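# Fold up a cardboard blank's long walls and lid

## Task

Raise both long side walls of the flat cardboard blank, and also the lid hinged on the outer edge of one of those walls, so that they stand up while the blank's base still lies flat on the table.

## Robot and tools

Robot: two arms. left_arm carries a left hand and sits on the +y side; right_arm carries a right hand on the -y side. Base positions in the scene frame: left_arm (+0.033, +0.341, 0) m, turned slightly about z (quat_wxyz +1.000, 0, 0, +0.020); right_arm (-0.030, -0.290, 0) m (quat +1.000, 0, 0, +0.010). The arm names do not match image sides. A camera stand is fixed behind the arms. Something may occasionally nudge loose objects.

Frames. Scene frame: origin at table-top height midway between the nominal bases, +x out over the table, +z up, +y toward left_arm. Fixed cameras and the table use it. Each arm's hand poses, velocities, targets and wrist-camera poses are in that arm's own base frame, and offsets run along that base's axes; rotations turn about the Hand target's position.

Hand point: a point 0.05 m in front of the palm and 0.15 m out from the wrist face. Its +z runs along straight fingers, +y out of the palm, +x across the palm away from the thumb on the right hand (toward the thumb on the left hand). Straight fingers extend 0.06-0.07 m past it along +z, 0.06 m behind it along -y. A wrist bracket on the little-finger side can strike things.

execute_actions(actions, cameras): actions is a list of actions; each action is up to 15 rows, one per 1/30 s step, and a short action repeats its final row. Every row is one list of 28 numbers in [-1, 1] covering both arms: left_arm dx, dy, dz, rx, ry, rz; left hand little, ring, middle, index, thumb_bend, thumb_turn, force_limit, speed; then the same 14 for right_arm. dx..rz are offsets (not poses) from that arm's Hand target as it stood when the action began, in base-frame axes; every row counts from that same start, so a repeated offset moves further. 1.0 = 0.6 m or 180 degrees; rx, ry, rz form one rotation vector. Sending six zeros re-requests the current Hand target. Finger targets are positions: +1 open/straight, -1 closed; thumb_turn +1 beside the palm, -1 opposite the fingers. force_limit maps -1..+1 to about 0..10 N (0..15 N for the two thumb motors); speed rises from near zero at -1 to full at +0.48 and above. Hands have no 'no change' value: to keep a hand as is, resend its last eight numbers actually run (or, if none yet, its hand_measured plus hand_force_limit and hand_speed). Images return only for an empty actions list or when cameras asks; names: cam_head_left, cam_head_right, cam_high, cam_low, cam_left_wrist, cam_right_wrist, or ["all"].

move(target, speed, blend, blocking, cameras): steers hand points in straight lines. target is one 28-number row (same layout and offset meaning) or up to 15 such rows, all counted from the same starting Hand targets. speed in m/s, 0.002-4.3, default 0.25 (turns up to twice that in rad/s); blend in metres rounds corners; all within 10 s. blocking=false returns after about 0.5 s while motion continues. The result adds a move: line (done, off_target, moving, held, fault) and limits such as paced or held. Paths ignore obstacles and the other arm; avoid routing near an arm's own base.

wait(seconds 0-10): lets time pass with commands held. stop: brakes a running move. zoom_image(camera, region [x0,y0,x1,y1] pixels, max 504 each side): closer view of the latest image. show_instructions: shows reference images. finished_scene: ends the scene irreversibly; the result must hold without the robot.

Results: end_effector_position (m) and end_effector_quat_wxyz per arm in its base frame; Hand target (the commanded pose after clipping, basis for next offsets); joint positions, velocities, torques; hand_measured, hand_stopped_by (moving, target, force, stalled, fault), hand_load_n (positive when the finger is pushed open), all in the motor order above; motor temperatures.

Behaviour: arms track loosely and often rest 1-5 cm short, usually low; the next command, even zeros, asks again, or send the missing distance. Orientation commands are clipped to 40 degrees from the measured one per step. A blocked arm keeps pressing until sent back past its hand point. Close fingers slowly (speed -0.94 or lower) for gentle grips; to squeeze harder raise force_limit and send a more-closed target.

Avoid: dropping or flinging parts, fast impacts, heavy pressing, the two hands touching or gripping each other, anything leaving the table, and long stretched-out holds that overheat motors (MOTOR HOT warns near 85 °C; at 100 °C the arm drops for 30-60 s).

Each tool is called after "Call:" by a JSON object that holds its "op" and its "data", one argument or row to a line.

Reference images:

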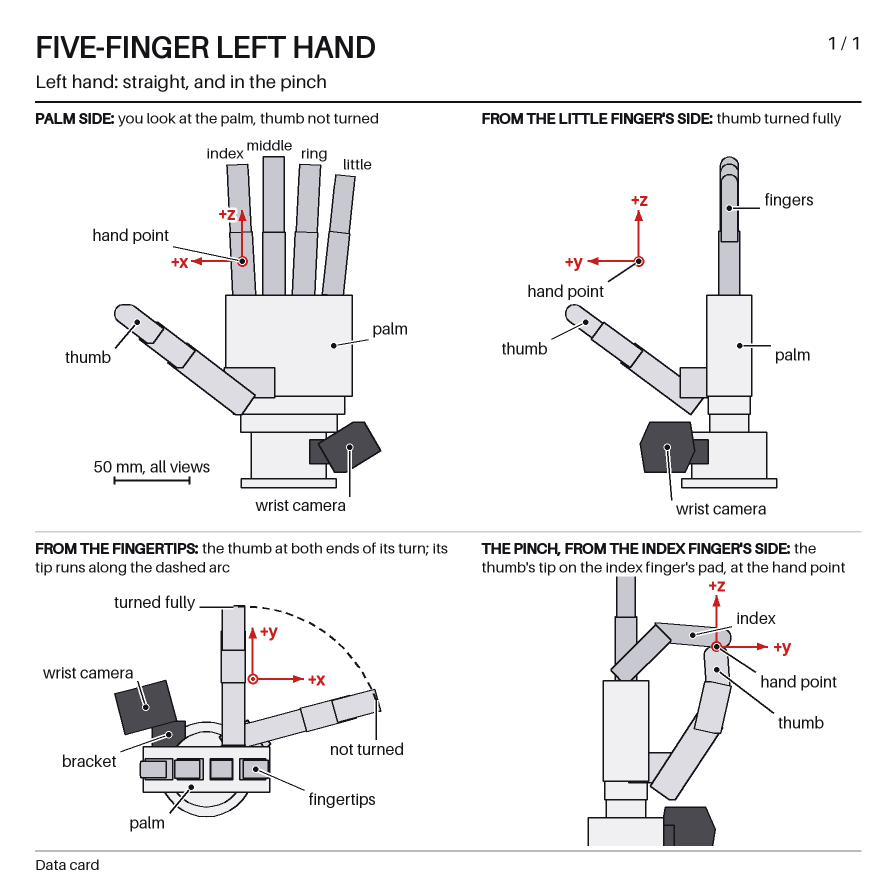

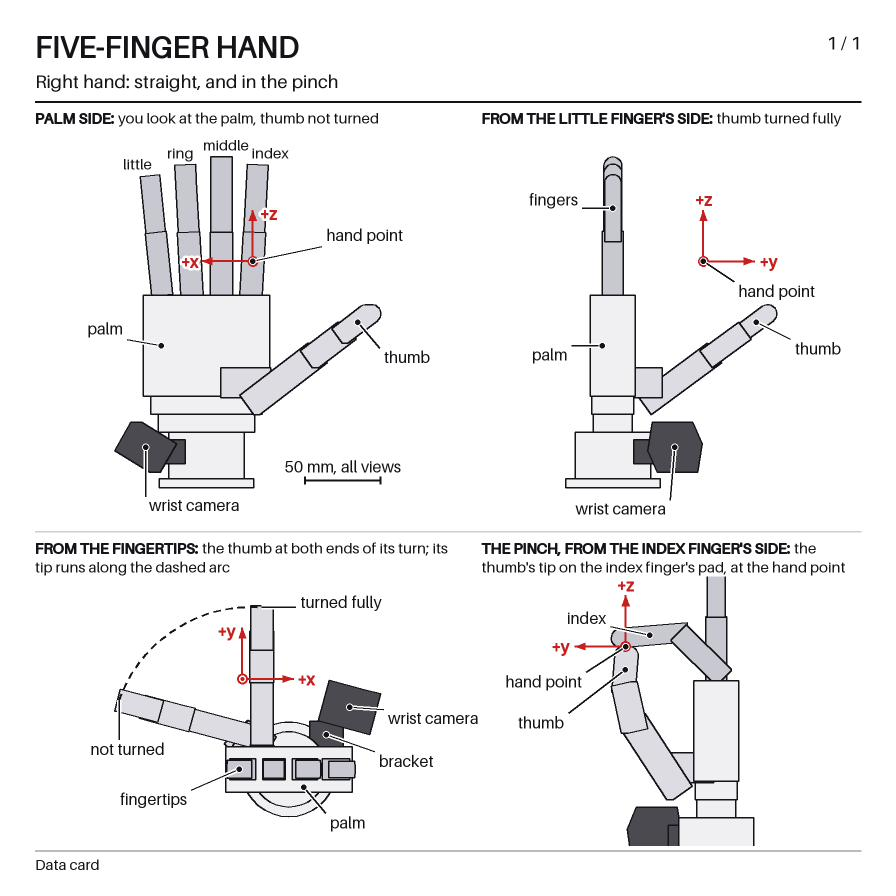

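## Session

Call:
{"op": "execute_actions", "data": {
  "actions": []
}}

Scene clock: 0.00 s.
left_arm: end_effector_position=(+0.9991, -0.3043, +0.1169) hand_measured=(+1.000, +1.000, +1.000, +1.000, +1.000, +1.000) hand_load_n=(+0.0, +0.0, +0.0, +0.0, +0.0, +0.0) hand_stopped_by=(target, target, target, target, target, target) hand_force_limit=0.00 hand_speed=-0.80 end_effector_quat_wxyz=(+0.630, +0.299, +0.699, -0.159) | right_arm: end_effector_position=(+0.7500, +0.1373, +0.2688) hand_measured=(+1.000, +1.000, +1.000, +1.000, +1.000, +1.000) hand_load_n=(+0.0, +0.0, +0.0, +0.0, +0.0, +0.0) hand_stopped_by=(target, target, target, target, target, target) hand_force_limit=0.00 hand_speed=-0.80 end_effector_quat_wxyz=(+0.127, +0.695, -0.243, +0.665)
Joint positions: left_arm=[-0.289 2.702 2.572 -0.036 0.358 1.787] | right_arm=[0.429 1.985 1.68 0.159 0.949 -1.304]
Joint velocities: within noise
Joint torques (N m): no reading
Motor temperatures (°C): left_arm=[36 33 26 30 26 31] | right_arm=[26 34 27 30 33 33]
Heat: left arm: hottest waist 36 °C; right arm: hottest shoulder 34 °C.
Hand target: left_arm +1.0026, -0.3053, +0.1562; +0.651, +0.298, +0.680, -0.156 | right_arm +0.7548, +0.1395, +0.2763; +0.122, +0.690, -0.247, +0.670

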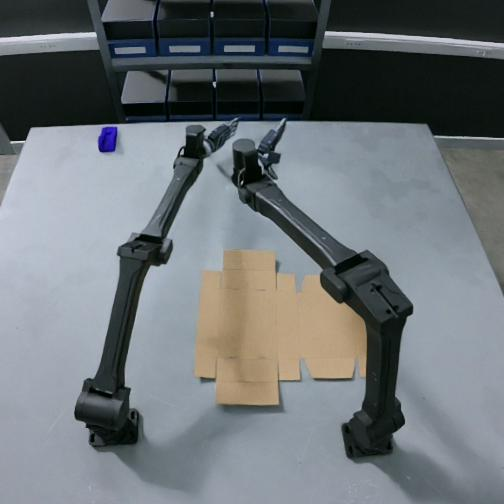

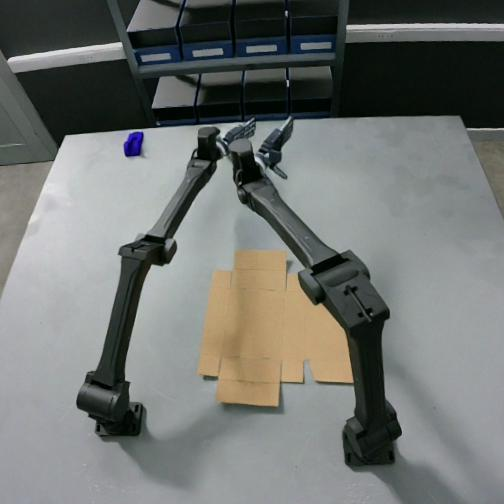

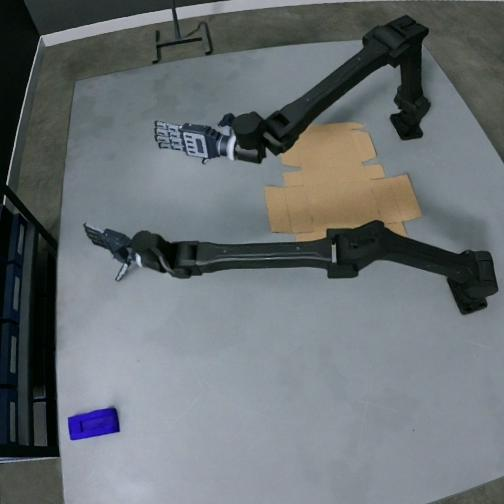

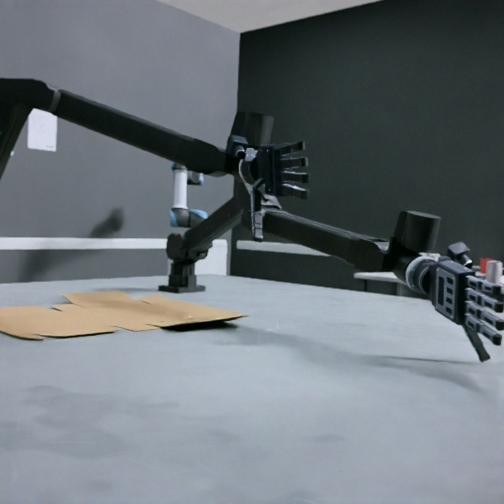

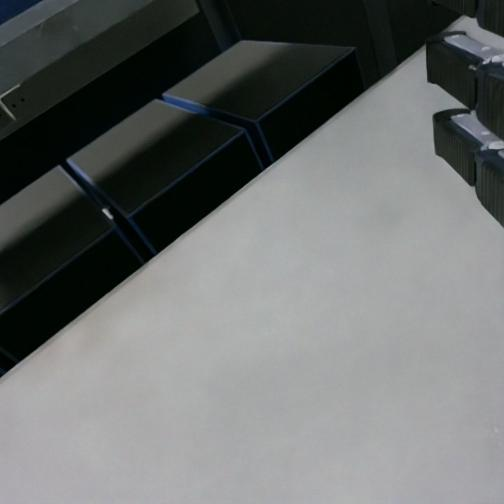

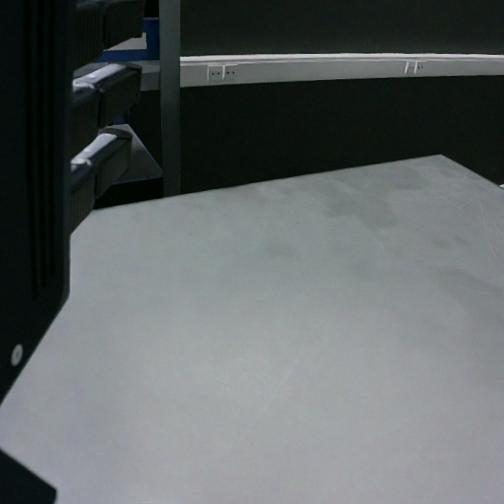

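Call:
{"op": "zoom_image", "data": {
  "camera": "cam_head_left",
  "region": [180, 230, 380, 430]
}}

Call:
{"op": "zoom_image", "data": {
  "camera": "cam_head_right",
  "region": [180, 230, 380, 430]
}}

Call:
{"op": "zoom_image", "data": {
  "camera": "cam_high",
  "region": [250, 100, 450, 300]
}}

Call:
{"op": "zoom_image", "data": {
  "camera": "cam_low",
  "region": [0, 220, 260, 400]
}}

Scaled by 2.520 from the camera's 504x504 image, which has a finer 720x720 frame.

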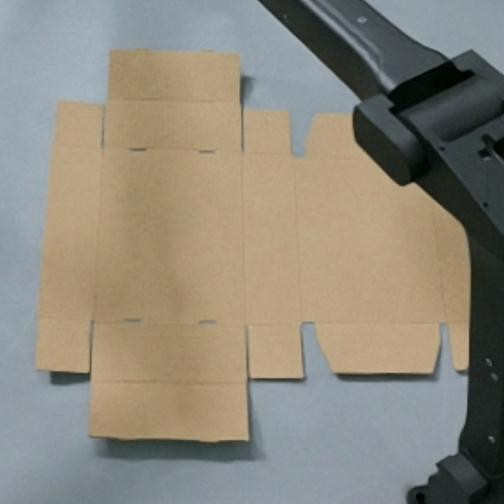

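Scaled by 2.520 from the camera's 504x504 image, which has a finer 720x720 frame.

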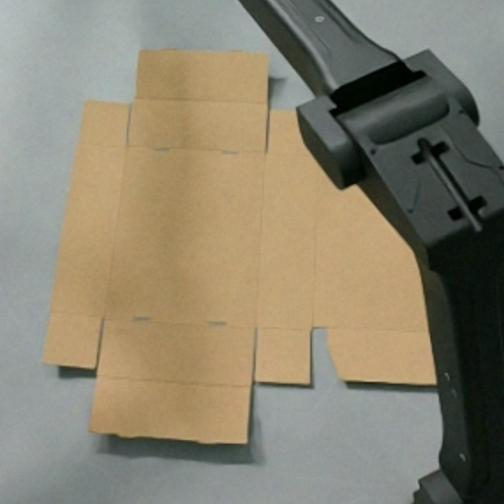

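Scaled by 2.520 from the camera's 504x504 image, which has a finer 720x720 frame.

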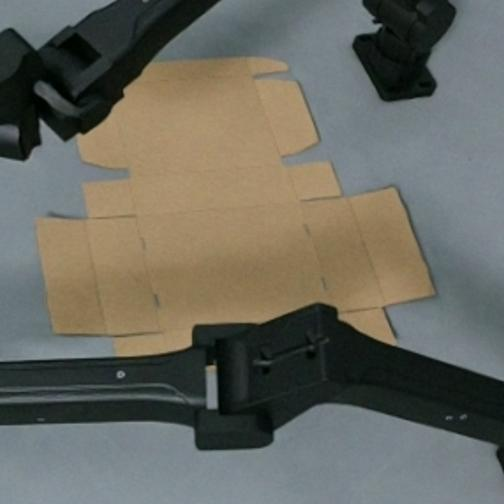

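Scaled by 1.938 from the camera's 504x504 image, which has a finer 720x720 frame.

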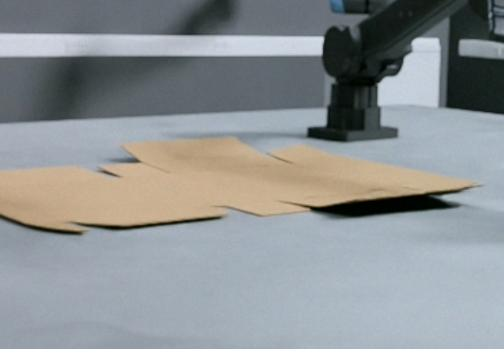

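Call:
{"op": "zoom_image", "data": {
  "camera": "cam_low",
  "region": [0, 280, 130, 350]
}}

Call:
{"op": "zoom_image", "data": {
  "camera": "cam_low",
  "region": [120, 280, 250, 350]
}}

Call:
{"op": "zoom_image", "data": {
  "camera": "cam_head_left",
  "region": [185, 240, 285, 340]
}}

Call:
{"op": "zoom_image", "data": {
  "camera": "cam_head_left",
  "region": [185, 320, 285, 420]
}}

Scaled by 3.877 from the camera's 504x504 image, which has a finer 720x720 frame.

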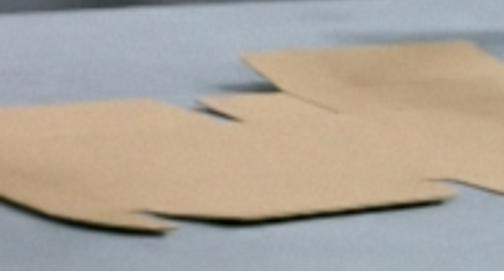

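Scaled by 3.877 from the camera's 504x504 image, which has a finer 720x720 frame.

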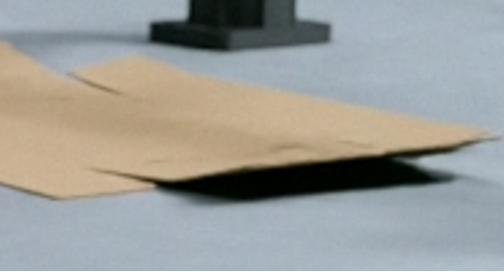

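Scaled by 5.040 from the camera's 504x504 image, which has a finer 720x720 frame.

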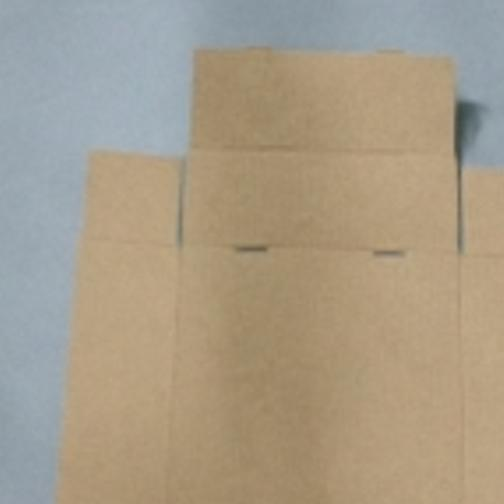

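Scaled by 5.040 from the camera's 504x504 image, which has a finer 720x720 frame.

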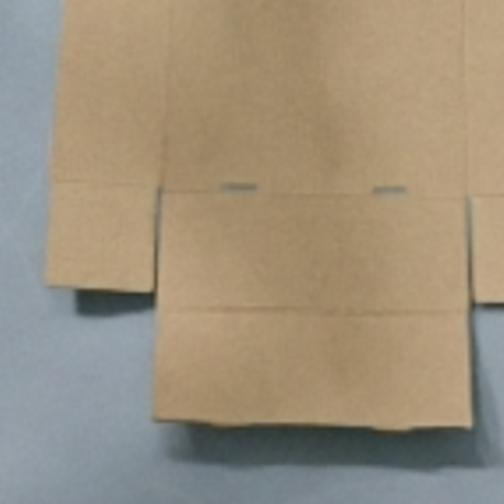

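Call:
{"op": "move", "data": {
  "target": [
    [-0.671,0.509,0.406,0,0,0,1,1,1,1,1,1,0,-0.8,-0.508,-0.316,0.206,0,0,0,1,1,1,1,1,1,0,-0.8]
  ],
  "speed": 0.3,
  "cameras": ["all"]
}}

Scene clock: 11.60 s.
left_arm: end_effector_position=(+0.6007, -0.0018, +0.4050) hand_measured=(+1.000, +1.000, +1.000, +1.000, +1.000, +1.000) hand_load_n=(+0.0, +0.0, +0.0, +0.0, +0.0, +0.0) hand_stopped_by=(target, target, target, target, target, target) hand_force_limit=0.00 hand_speed=-0.80 end_effector_quat_wxyz=(+0.655, +0.296, +0.677, -0.158) | right_arm: end_effector_position=(+0.4487, -0.0459, +0.4085) hand_measured=(+1.000, +1.000, +1.000, +1.000, +1.000, +1.000) hand_load_n=(+0.0, +0.0, +0.0, +0.0, +0.0, +0.0) hand_stopped_by=(target, target, target, target, target, target) hand_force_limit=0.00 hand_speed=-0.80 end_effector_quat_wxyz=(+0.110, +0.681, -0.253, +0.678)
Joint positions: left_arm=[0.153 1.239 1.087 0.019 0.797 1.84] | right_arm=[0.3 0.979 0.938 -0.04 0.814 -1.317]
Joint torques (N m): left_arm=[1.73 -8.64 10.32 1.54 0.13 0.23] | right_arm=[-0.85 -3.9 8.8 1.47 -0.14 -0.26]
Heat: left arm: hottest waist 35 °C; right arm: hottest shoulder 35 °C.
Hand target: left_arm +0.6000, +0.0000, +0.3999; +0.651, +0.298, +0.680, -0.156 | right_arm +0.4499, -0.0500, +0.3999; +0.122, +0.690, -0.247, +0.670
Off the commanded pose: left_arm 0.006 m, 1 deg | right_arm 0.010 m, 2 deg.
move: done
camera_calibration:
cam_left_wrist: T_world_to_cam=[[-0.535546, -0.740563, -0.405903, 0.491022], [-0.295632, 0.614629, -0.731323, 0.475676], [0.79107, -0.271659, -0.548096, -0.137115], [0, 0, 0, 1]] pos_world=[0.512058, 0.0340201, 0.472028]
cam_right_wrist: T_world_to_cam=[[-0.450439, -0.892729, 0.0118464, 0.164524], [-0.4886, 0.235381, -0.840158, 0.576053], [0.747245, -0.384228, -0.542212, -0.0190972], [0, 0, 0, 1]] pos_world=[0.369838, 0.00394558, 0.471672]

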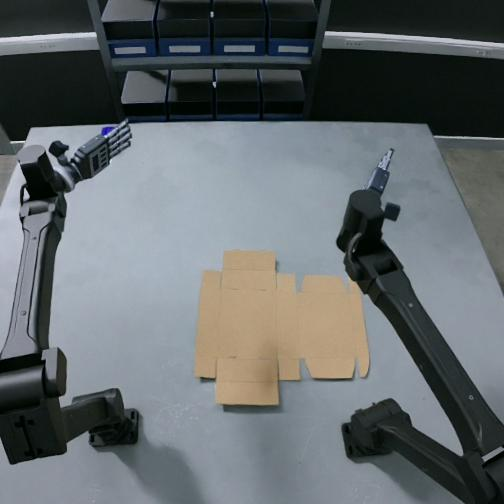

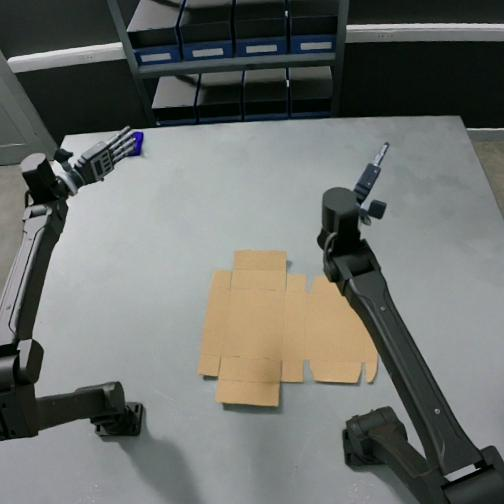

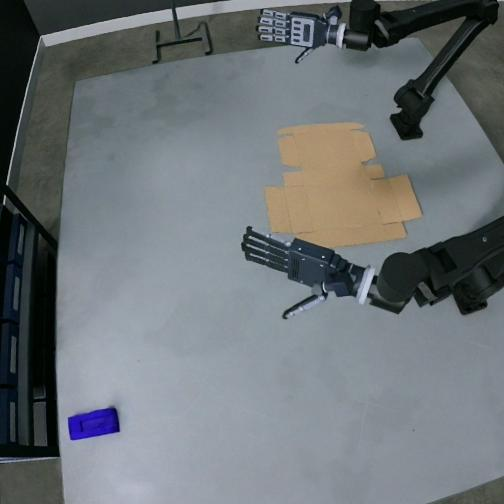

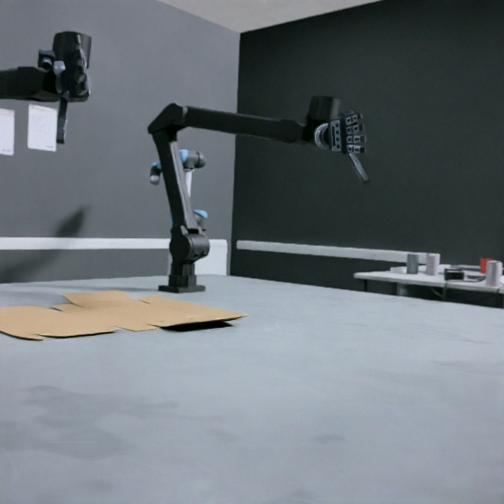

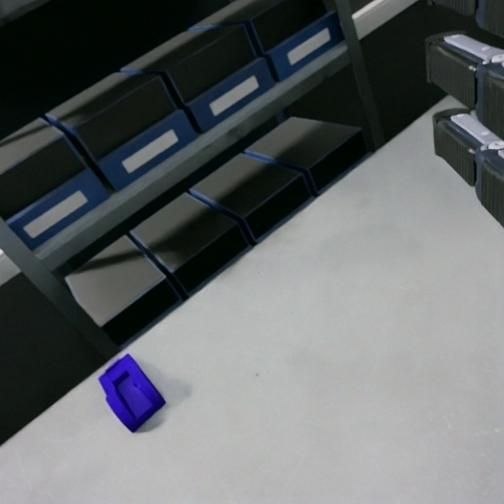

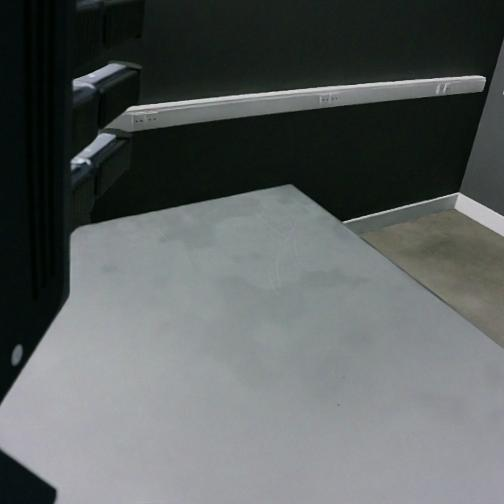

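Call:
{"op": "zoom_image", "data": {
  "camera": "cam_head_left",
  "region": [185, 240, 385, 415]
}}

Call:
{"op": "zoom_image", "data": {
  "camera": "cam_high",
  "region": [255, 110, 435, 260]
}}

Call:
{"op": "zoom_image", "data": {
  "camera": "cam_head_right",
  "region": [185, 240, 385, 415]
}}

Scaled by 2.520 from the camera's 504x504 image, which has a finer 720x720 frame.

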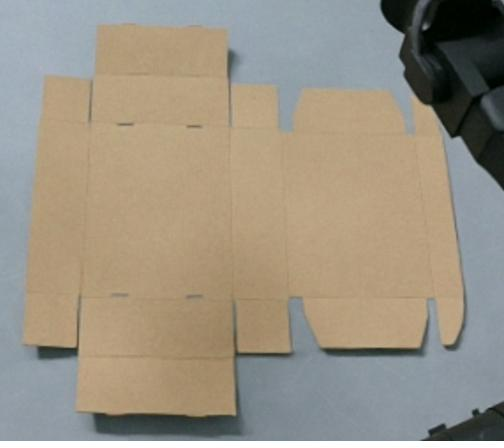

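Scaled by 2.800 from the camera's 504x504 image, which has a finer 720x720 frame.

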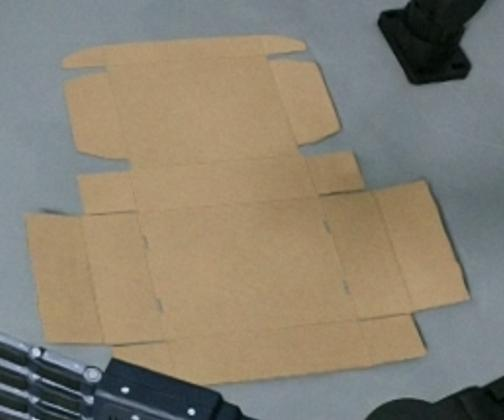

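Scaled by 2.520 from the camera's 504x504 image, which has a finer 720x720 frame.

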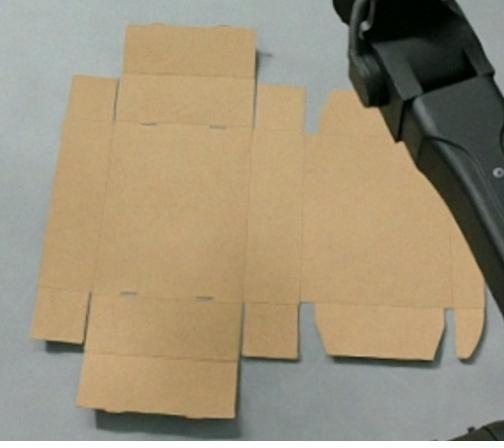

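Call:
{"op": "zoom_image", "data": {
  "camera": "cam_head_left",
  "region": [185, 260, 245, 320]
}}

Call:
{"op": "zoom_image", "data": {
  "camera": "cam_head_left",
  "region": [185, 320, 245, 380]
}}

Call:
{"op": "zoom_image", "data": {
  "camera": "cam_head_right",
  "region": [185, 260, 245, 320]
}}

Call:
{"op": "zoom_image", "data": {
  "camera": "cam_head_right",
  "region": [185, 320, 245, 380]
}}

Scaled by 8.400 from the camera's 504x504 image, which has a finer 720x720 frame.

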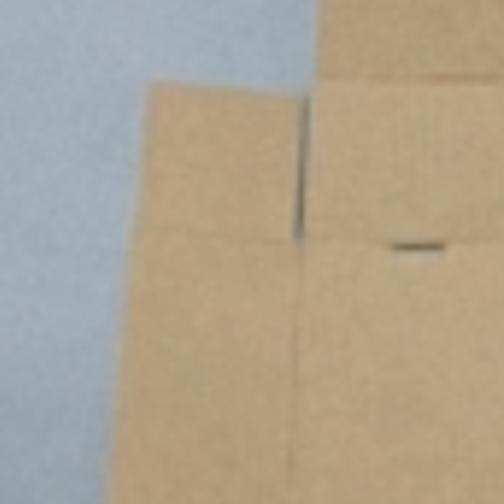

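Scaled by 8.400 from the camera's 504x504 image, which has a finer 720x720 frame.

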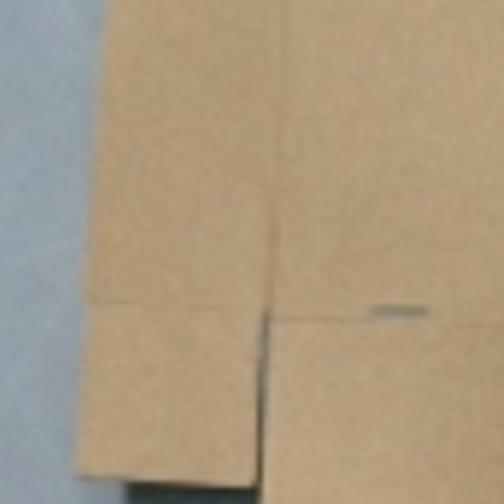

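Scaled by 8.400 from the camera's 504x504 image, which has a finer 720x720 frame.

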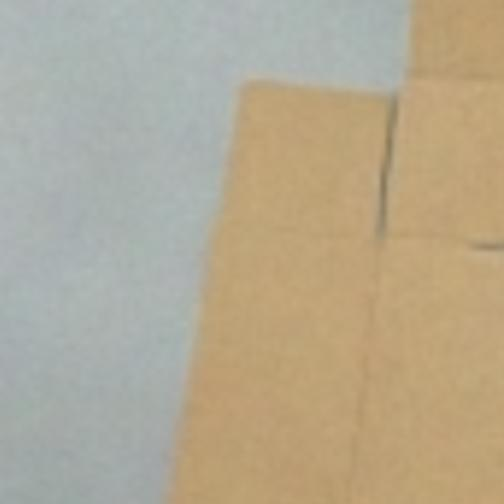

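Scaled by 8.400 from the camera's 504x504 image, which has a finer 720x720 frame.

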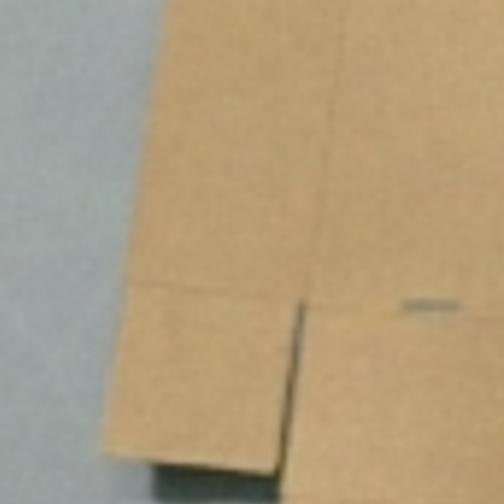

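Call:
{"op": "move", "data": {
  "target": [
    [-0.3,-0.2,-0.03,-0.2894,0.4497,0.3472,1,1,1,1,1,1,0,-0.8,-0.347,0.3,-0.2,0.3501,0.2948,0.0459,1,1,1,1,1,1,0,-0.8],
    [-0.485,-0.365,-0.25,0.5537,-0.1851,-0.6135,1,1,1,1,1,1,0,-0.8,-0.347,0.488,-0.333,0.3501,0.2948,0.0459,1,1,1,1,1,1,0,-0.8]
  ],
  "speed": 0.3,
  "blend": [0.02, 0],
  "cameras": ["all"]
}}

Scene clock: 36.10 s.
left_arm: end_effector_position=(+0.3172, -0.2177, +0.2438) hand_measured=(+1.000, +1.000, +1.000, +1.000, +1.000, +1.000) hand_load_n=(+0.0, +0.0, +0.0, +0.0, +0.0, +0.0) hand_stopped_by=(target, target, target, target, target, target) hand_force_limit=0.00 hand_speed=-0.80 end_effector_quat_wxyz=(-0.001, +0.996, -0.087, -0.005) | right_arm: end_effector_position=(+0.2428, +0.2382, +0.2054) hand_measured=(+1.000, +1.000, +1.000, +1.000, +1.000, +1.000) hand_load_n=(+0.0, +0.0, +0.0, +0.0, +0.0, +0.0) hand_stopped_by=(target, target, target, target, target, target) hand_force_limit=0.00 hand_speed=-0.80 end_effector_quat_wxyz=(-0.196, +0.879, -0.424, +0.095)
Joint positions: left_arm=[-0.474 1.219 1.227 -1.588 0.001 -1.87] | right_arm=[0.688 1.063 1.009 -1.077 0.008 0.015]
Joint torques (N m): left_arm=[0.15 -8.82 8.87 0.06 0.02 -0.03] | right_arm=[1.03 -4.25 8.27 1.68 0.06 0.08]
Heat: left arm: hottest waist 35 °C; right arm: hottest shoulder 34 °C.
Hand target: left_arm +0.3089, -0.2191, +0.2499; +0.000, +0.996, -0.087, +0.000 | right_arm +0.2418, +0.2428, +0.2001; -0.195, +0.879, -0.425, +0.094
Off the commanded pose: left_arm 0.010 m, 1 deg | right_arm 0.007 m, 0 deg.
move: done
camera_calibration:
cam_left_wrist: T_world_to_cam=[[0.402155, 0.913694, -0.0585994, 0.0919871], [0.788906, -0.313327, 0.528634, -0.446652], [0.464649, -0.258822, -0.846825, 0.119192], [0, 0, 0, 1]] pos_world=[0.259991, -0.193147, 0.34244]
cam_right_wrist: T_world_to_cam=[[-0.546522, -0.700272, -0.459274, 0.402058], [-0.835285, 0.41647, 0.358958, 0.0326285], [-0.0600942, 0.579803, -0.812537, 0.155675], [0, 0, 0, 1]] pos_world=[0.256343, 0.177701, 0.299434]

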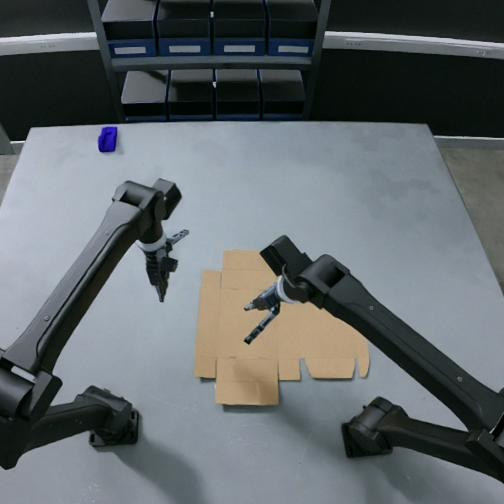

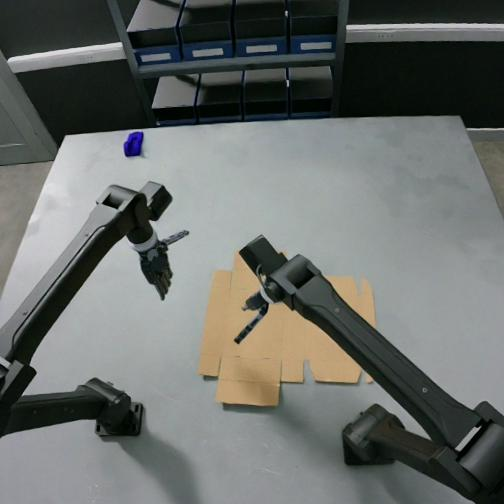

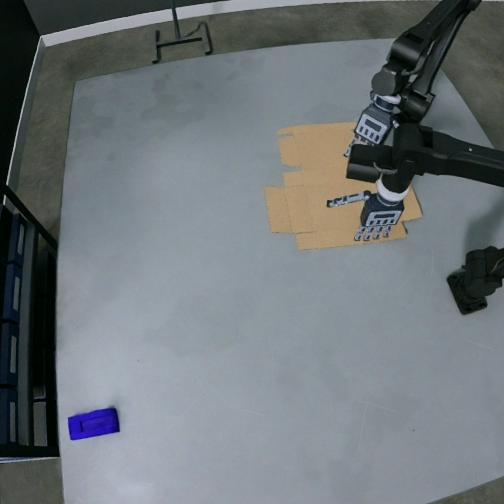

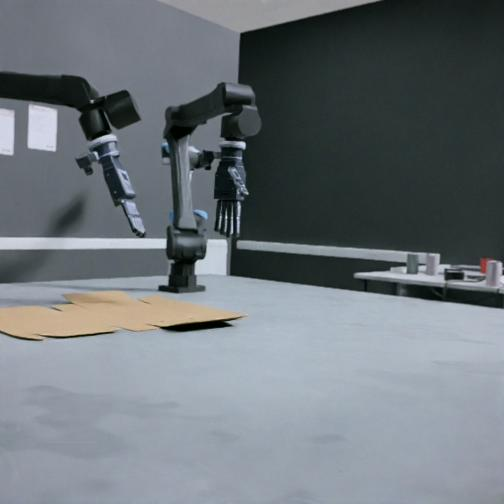

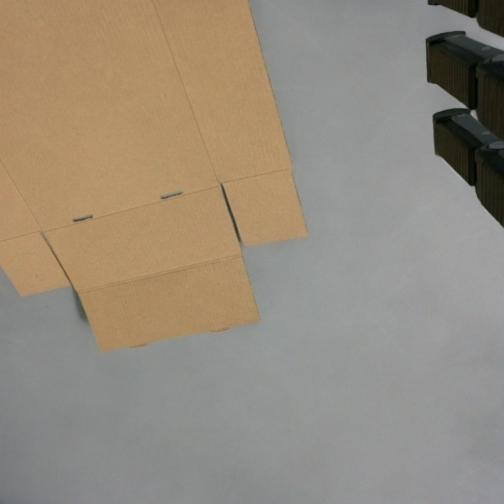

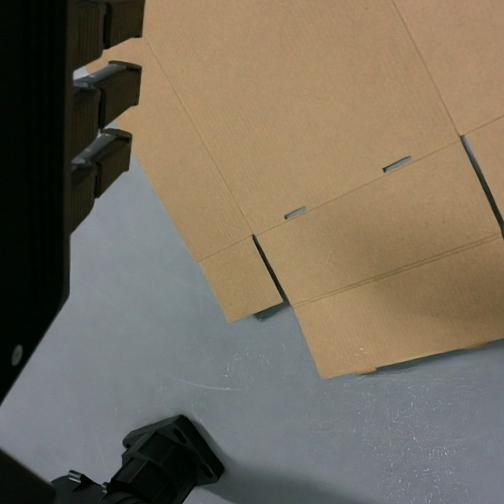

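Call:
{"op": "move", "data": {
  "target": [
    [0,0,-0.25,0,0,0,1,1,1,1,1,1,0,-0.8,0,0,-0.225,0,0,0,1,1,1,1,1,1,0,-0.8]
  ],
  "speed": 0.15,
  "cameras": ["all"]
}}

Scene clock: 39.13 s.
left_arm: end_effector_position=(+0.3088, -0.2134, +0.1019) hand_measured=(+1.000, +1.000, +1.000, +1.000, +1.000, +1.000) hand_load_n=(+0.0, +0.0, +0.0, +0.0, +0.0, +0.0) hand_stopped_by=(target, target, target, target, target, target) hand_force_limit=0.00 hand_speed=-0.80 end_effector_quat_wxyz=(-0.001, +0.996, -0.087, -0.003) | right_arm: end_effector_position=(+0.2427, +0.2381, +0.0666) hand_measured=(+1.000, +1.000, +1.000, +1.000, +1.000, +1.000) hand_load_n=(+0.0, +0.0, +0.0, +0.0, +0.0, +0.0) hand_stopped_by=(target, target, target, target, target, target) hand_force_limit=0.00 hand_speed=-0.80 end_effector_quat_wxyz=(-0.192, +0.880, -0.425, +0.093)
Joint positions: left_arm=[-0.474 1.262 0.882 -1.196 0.001 -1.871] | right_arm=[0.688 1.177 0.714 -0.677 0.008 0.015]
Joint torques (N m): left_arm=[0.21 -6.65 8.53 0.9 0.01 -0.04] | right_arm=[1.03 -5.07 7.82 1.68 0.06 0.07]
Heat: left arm: hottest waist 35 °C; right arm: hottest shoulder 34 °C.
Hand target: left_arm +0.3090, -0.2191, +0.1000; +0.000, +0.996, -0.087, +0.000 | right_arm +0.2417, +0.2427, +0.0650; -0.195, +0.879, -0.425, +0.094
Off the commanded pose: left_arm 0.006 m, 0 deg | right_arm 0.005 m, 0 deg.
move: done
camera_calibration:
cam_left_wrist: T_world_to_cam=[[0.40136, 0.91403, -0.0588202, 0.0834376], [0.787255, -0.311444, 0.532195, -0.363028], [0.468123, -0.259909, -0.844576, 0.00262063], [0, 0, 0, 1]] pos_world=[0.25108, -0.188646, 0.200323]
cam_right_wrist: T_world_to_cam=[[-0.549981, -0.703128, -0.450702, 0.339106], [-0.832536, 0.418671, 0.362766, 0.0809185], [-0.0663751, 0.57474, -0.81564, 0.0458961], [0, 0, 0, 1]] pos_world=[0.256916, 0.178178, 0.160916]

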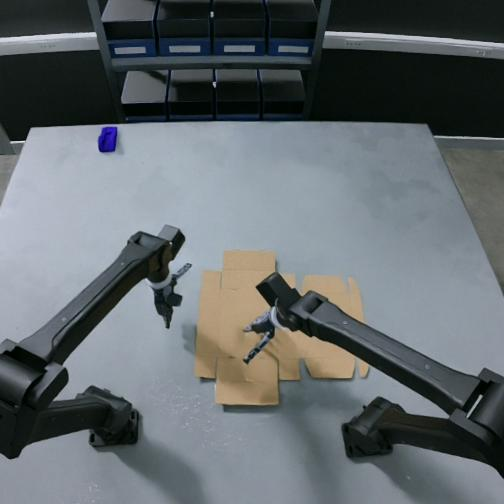

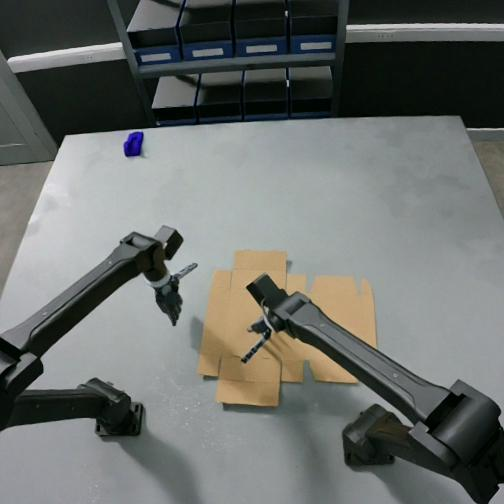

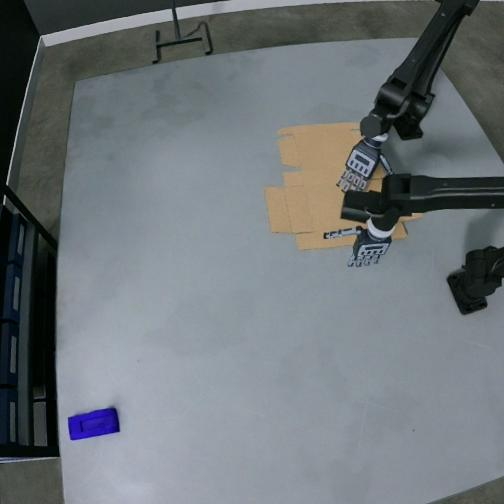

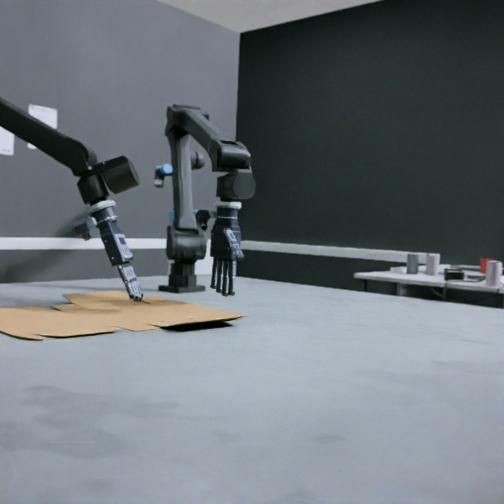

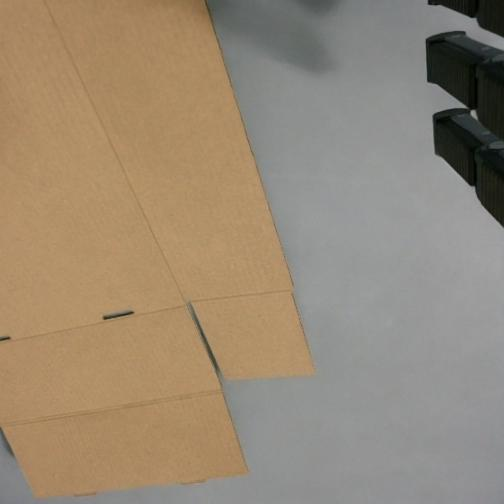

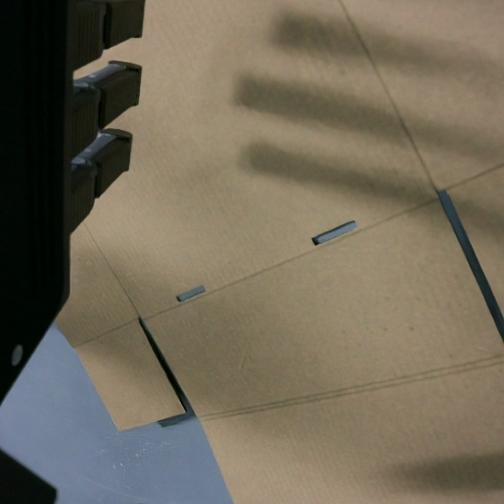

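Call:
{"op": "zoom_image", "data": {
  "camera": "cam_low",
  "region": [100, 180, 280, 350]
}}

Call:
{"op": "zoom_image", "data": {
  "camera": "cam_left_wrist",
  "region": [180, 0, 504, 400]
}}

Scaled by 2.800 from the camera's 504x504 image, which has a finer 720x720 frame.

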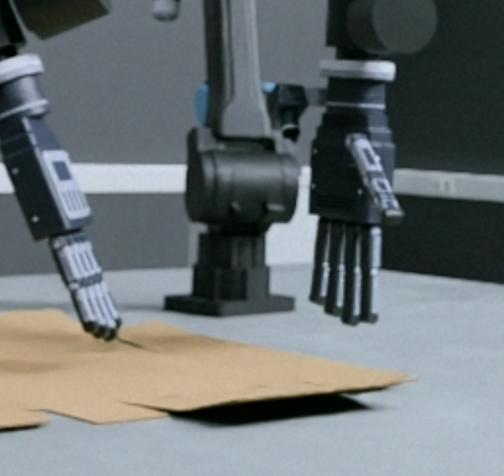

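Scaled by 1.260 from the camera's 504x504 image, which has a finer 720x720 frame.

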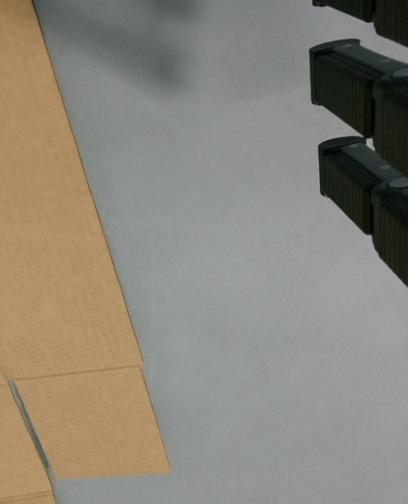

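Call:
{"op": "move", "data": {
  "target": [
    [0,0.02,-0.05,0,0,0.022,1,1,1,1,1,1,0,-0.8,0,0,-0.06,0,0,0,1,1,1,1,1,1,0,-0.8]
  ],
  "speed": 0.08,
  "cameras": ["cam_low","cam_left_wrist","cam_right_wrist"]
}}

Scene clock: 42.63 s.
left_arm: end_effector_position=(+0.3057, -0.2092, +0.0760) hand_measured=(+1.000, +1.000, +1.000, +1.000, +1.000, +1.000) hand_load_n=(+0.0, +0.0, +0.0, +0.0, +0.0, +0.0) hand_stopped_by=(target, target, target, target, target, target) hand_force_limit=0.00 hand_speed=-0.80 end_effector_quat_wxyz=(+0.001, +0.998, -0.064, +0.002) | right_arm: end_effector_position=(+0.2493, +0.2435, +0.0408) hand_measured=(+1.000, +1.000, +1.000, +1.000, +1.000, +1.000) hand_load_n=(+0.0, +0.0, +0.0, -0.5, +0.0, +0.0) hand_stopped_by=(target, target, target, target, target, target) hand_force_limit=0.00 hand_speed=-0.80 end_effector_quat_wxyz=(-0.206, +0.876, -0.424, +0.100)
Joint positions: left_arm=[-0.474 1.268 0.812 -1.109 0.001 -1.917] | right_arm=[0.688 1.223 0.666 -0.552 0.009 0.017]
Joint torques (N m): left_arm=[2.02 -5.89 7.98 0.96 0.01 -0.06] | right_arm=[0.97 -4.31 6.58 1.54 0.06 0.05]
Heat: left arm: hottest waist 35 °C; right arm: hottest shoulder 34 °C.
Hand target: left_arm +0.3088, -0.2070, +0.0699; +0.000, +0.999, -0.053, +0.000 | right_arm +0.2418, +0.2428, +0.0291; -0.195, +0.879, -0.425, +0.094
Off the commanded pose: left_arm 0.007 m, 1 deg | right_arm 0.014 m, 1 deg.
move: off_target (right_arm)
camera_calibration:
cam_left_wrist: T_world_to_cam=[[0.359324, 0.931305, -0.0596461, 0.0958608], [0.795636, -0.272323, 0.541113, -0.340582], [0.487698, -0.241891, -0.838832, -0.019351], [0, 0, 0, 1]] pos_world=[0.245972, -0.186705, 0.173779]
cam_right_wrist: T_world_to_cam=[[-0.539799, -0.692838, -0.478114, 0.33095], [-0.840545, 0.412696, 0.35095, 0.0974153], [-0.0458357, 0.591319, -0.805134, 0.0125852], [0, 0, 0, 1]] pos_world=[0.261105, 0.18165, 0.134177]
Images, in order (width x height): cam_low 504x504, cam_left_wrist 504x504, cam_right_wrist 504x504.

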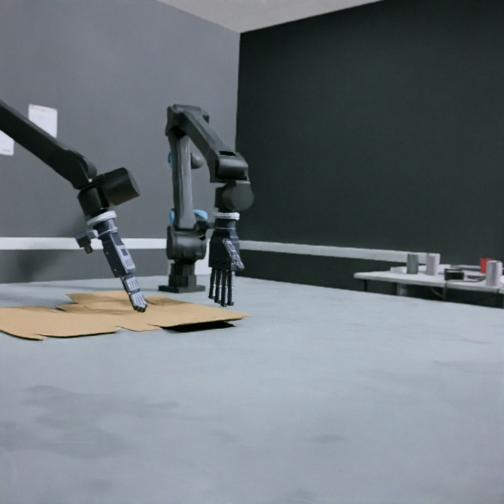

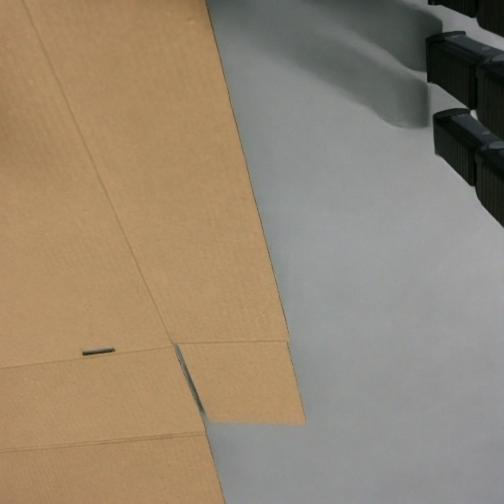

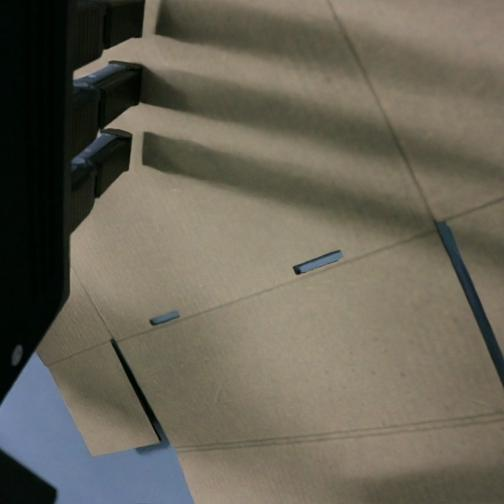

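Call:
{"op": "move", "data": {
  "target": [
    [0,0,-0.025,0,0,0,1,1,1,1,1,1,0,-0.8,0,0,0,0,0,0,1,1,1,1,1,1,0,-0.8]
  ],
  "speed": 0.05,
  "cameras": ["cam_low","cam_left_wrist"]
}}

Scene clock: 43.60 s.
left_arm: end_effector_position=(+0.3072, -0.2100, +0.0738) hand_measured=(+1.000, +1.000, +1.000, +1.000, +1.000, +1.000) hand_load_n=(+0.0, +0.0, +0.0, +0.0, +0.0, +0.0) hand_stopped_by=(target, target, target, target, target, target) hand_force_limit=0.00 hand_speed=-0.80 end_effector_quat_wxyz=(+0.003, +0.998, -0.063, +0.007) | right_arm: end_effector_position=(+0.2493, +0.2435, +0.0408) hand_measured=(+1.000, +1.000, +1.000, +1.000, +1.000, +1.000) hand_load_n=(+0.0, +0.0, +0.0, +0.0, +0.0, +0.0) hand_stopped_by=(target, target, target, target, target, target) hand_force_limit=0.00 hand_speed=-0.80 end_effector_quat_wxyz=(-0.206, +0.876, -0.424, +0.100)
Joint positions: left_arm=[-0.474 1.27 0.805 -1.092 0.001 -1.919] | right_arm=[0.688 1.223 0.666 -0.552 0.009 0.017]
Joint torques (N m): left_arm=[2.08 -4.72 6.35 2.09 0 -0.04] | right_arm=[1.03 -4.25 6.56 1.55 0.06 0.05]
Heat: left arm: hottest waist 35 °C; right arm: hottest shoulder 34 °C.
Hand target: left_arm +0.3089, -0.2071, +0.0549; +0.000, +0.999, -0.052, +0.000 | right_arm +0.2418, +0.2428, +0.0291; -0.195, +0.879, -0.425, +0.094
Off the commanded pose: left_arm 0.019 m, 1 deg | right_arm 0.014 m, 1 deg.
move: off_target (left_arm, right_arm)
camera_calibration:
cam_left_wrist: T_world_to_cam=[[0.358399, 0.931595, -0.0606643, 0.0962371], [0.791608, -0.268812, 0.548723, -0.339424], [0.494881, -0.244684, -0.8338, -0.0253624], [0, 0, 0, 1]] pos_world=[0.246751, -0.187101, 0.170941]
Images, in order (width x height): cam_low 504x504, cam_left_wrist 504x504.

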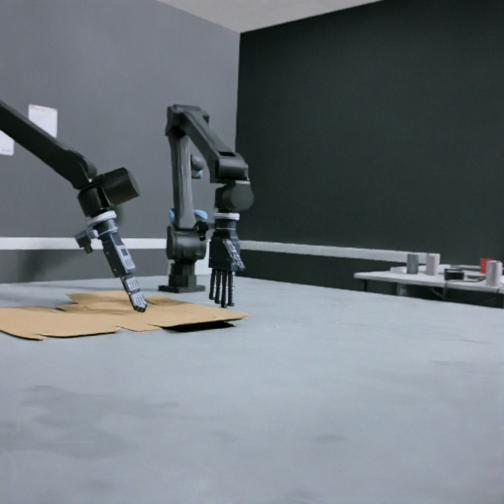

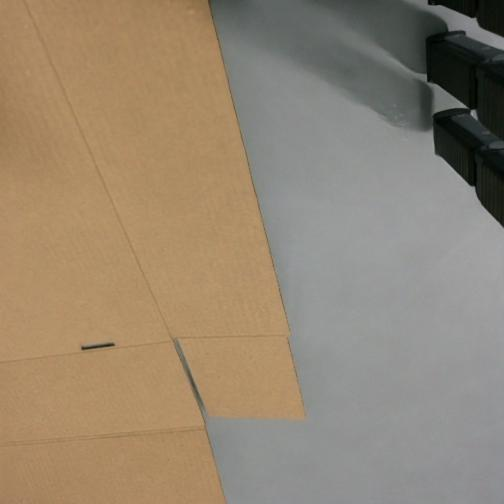

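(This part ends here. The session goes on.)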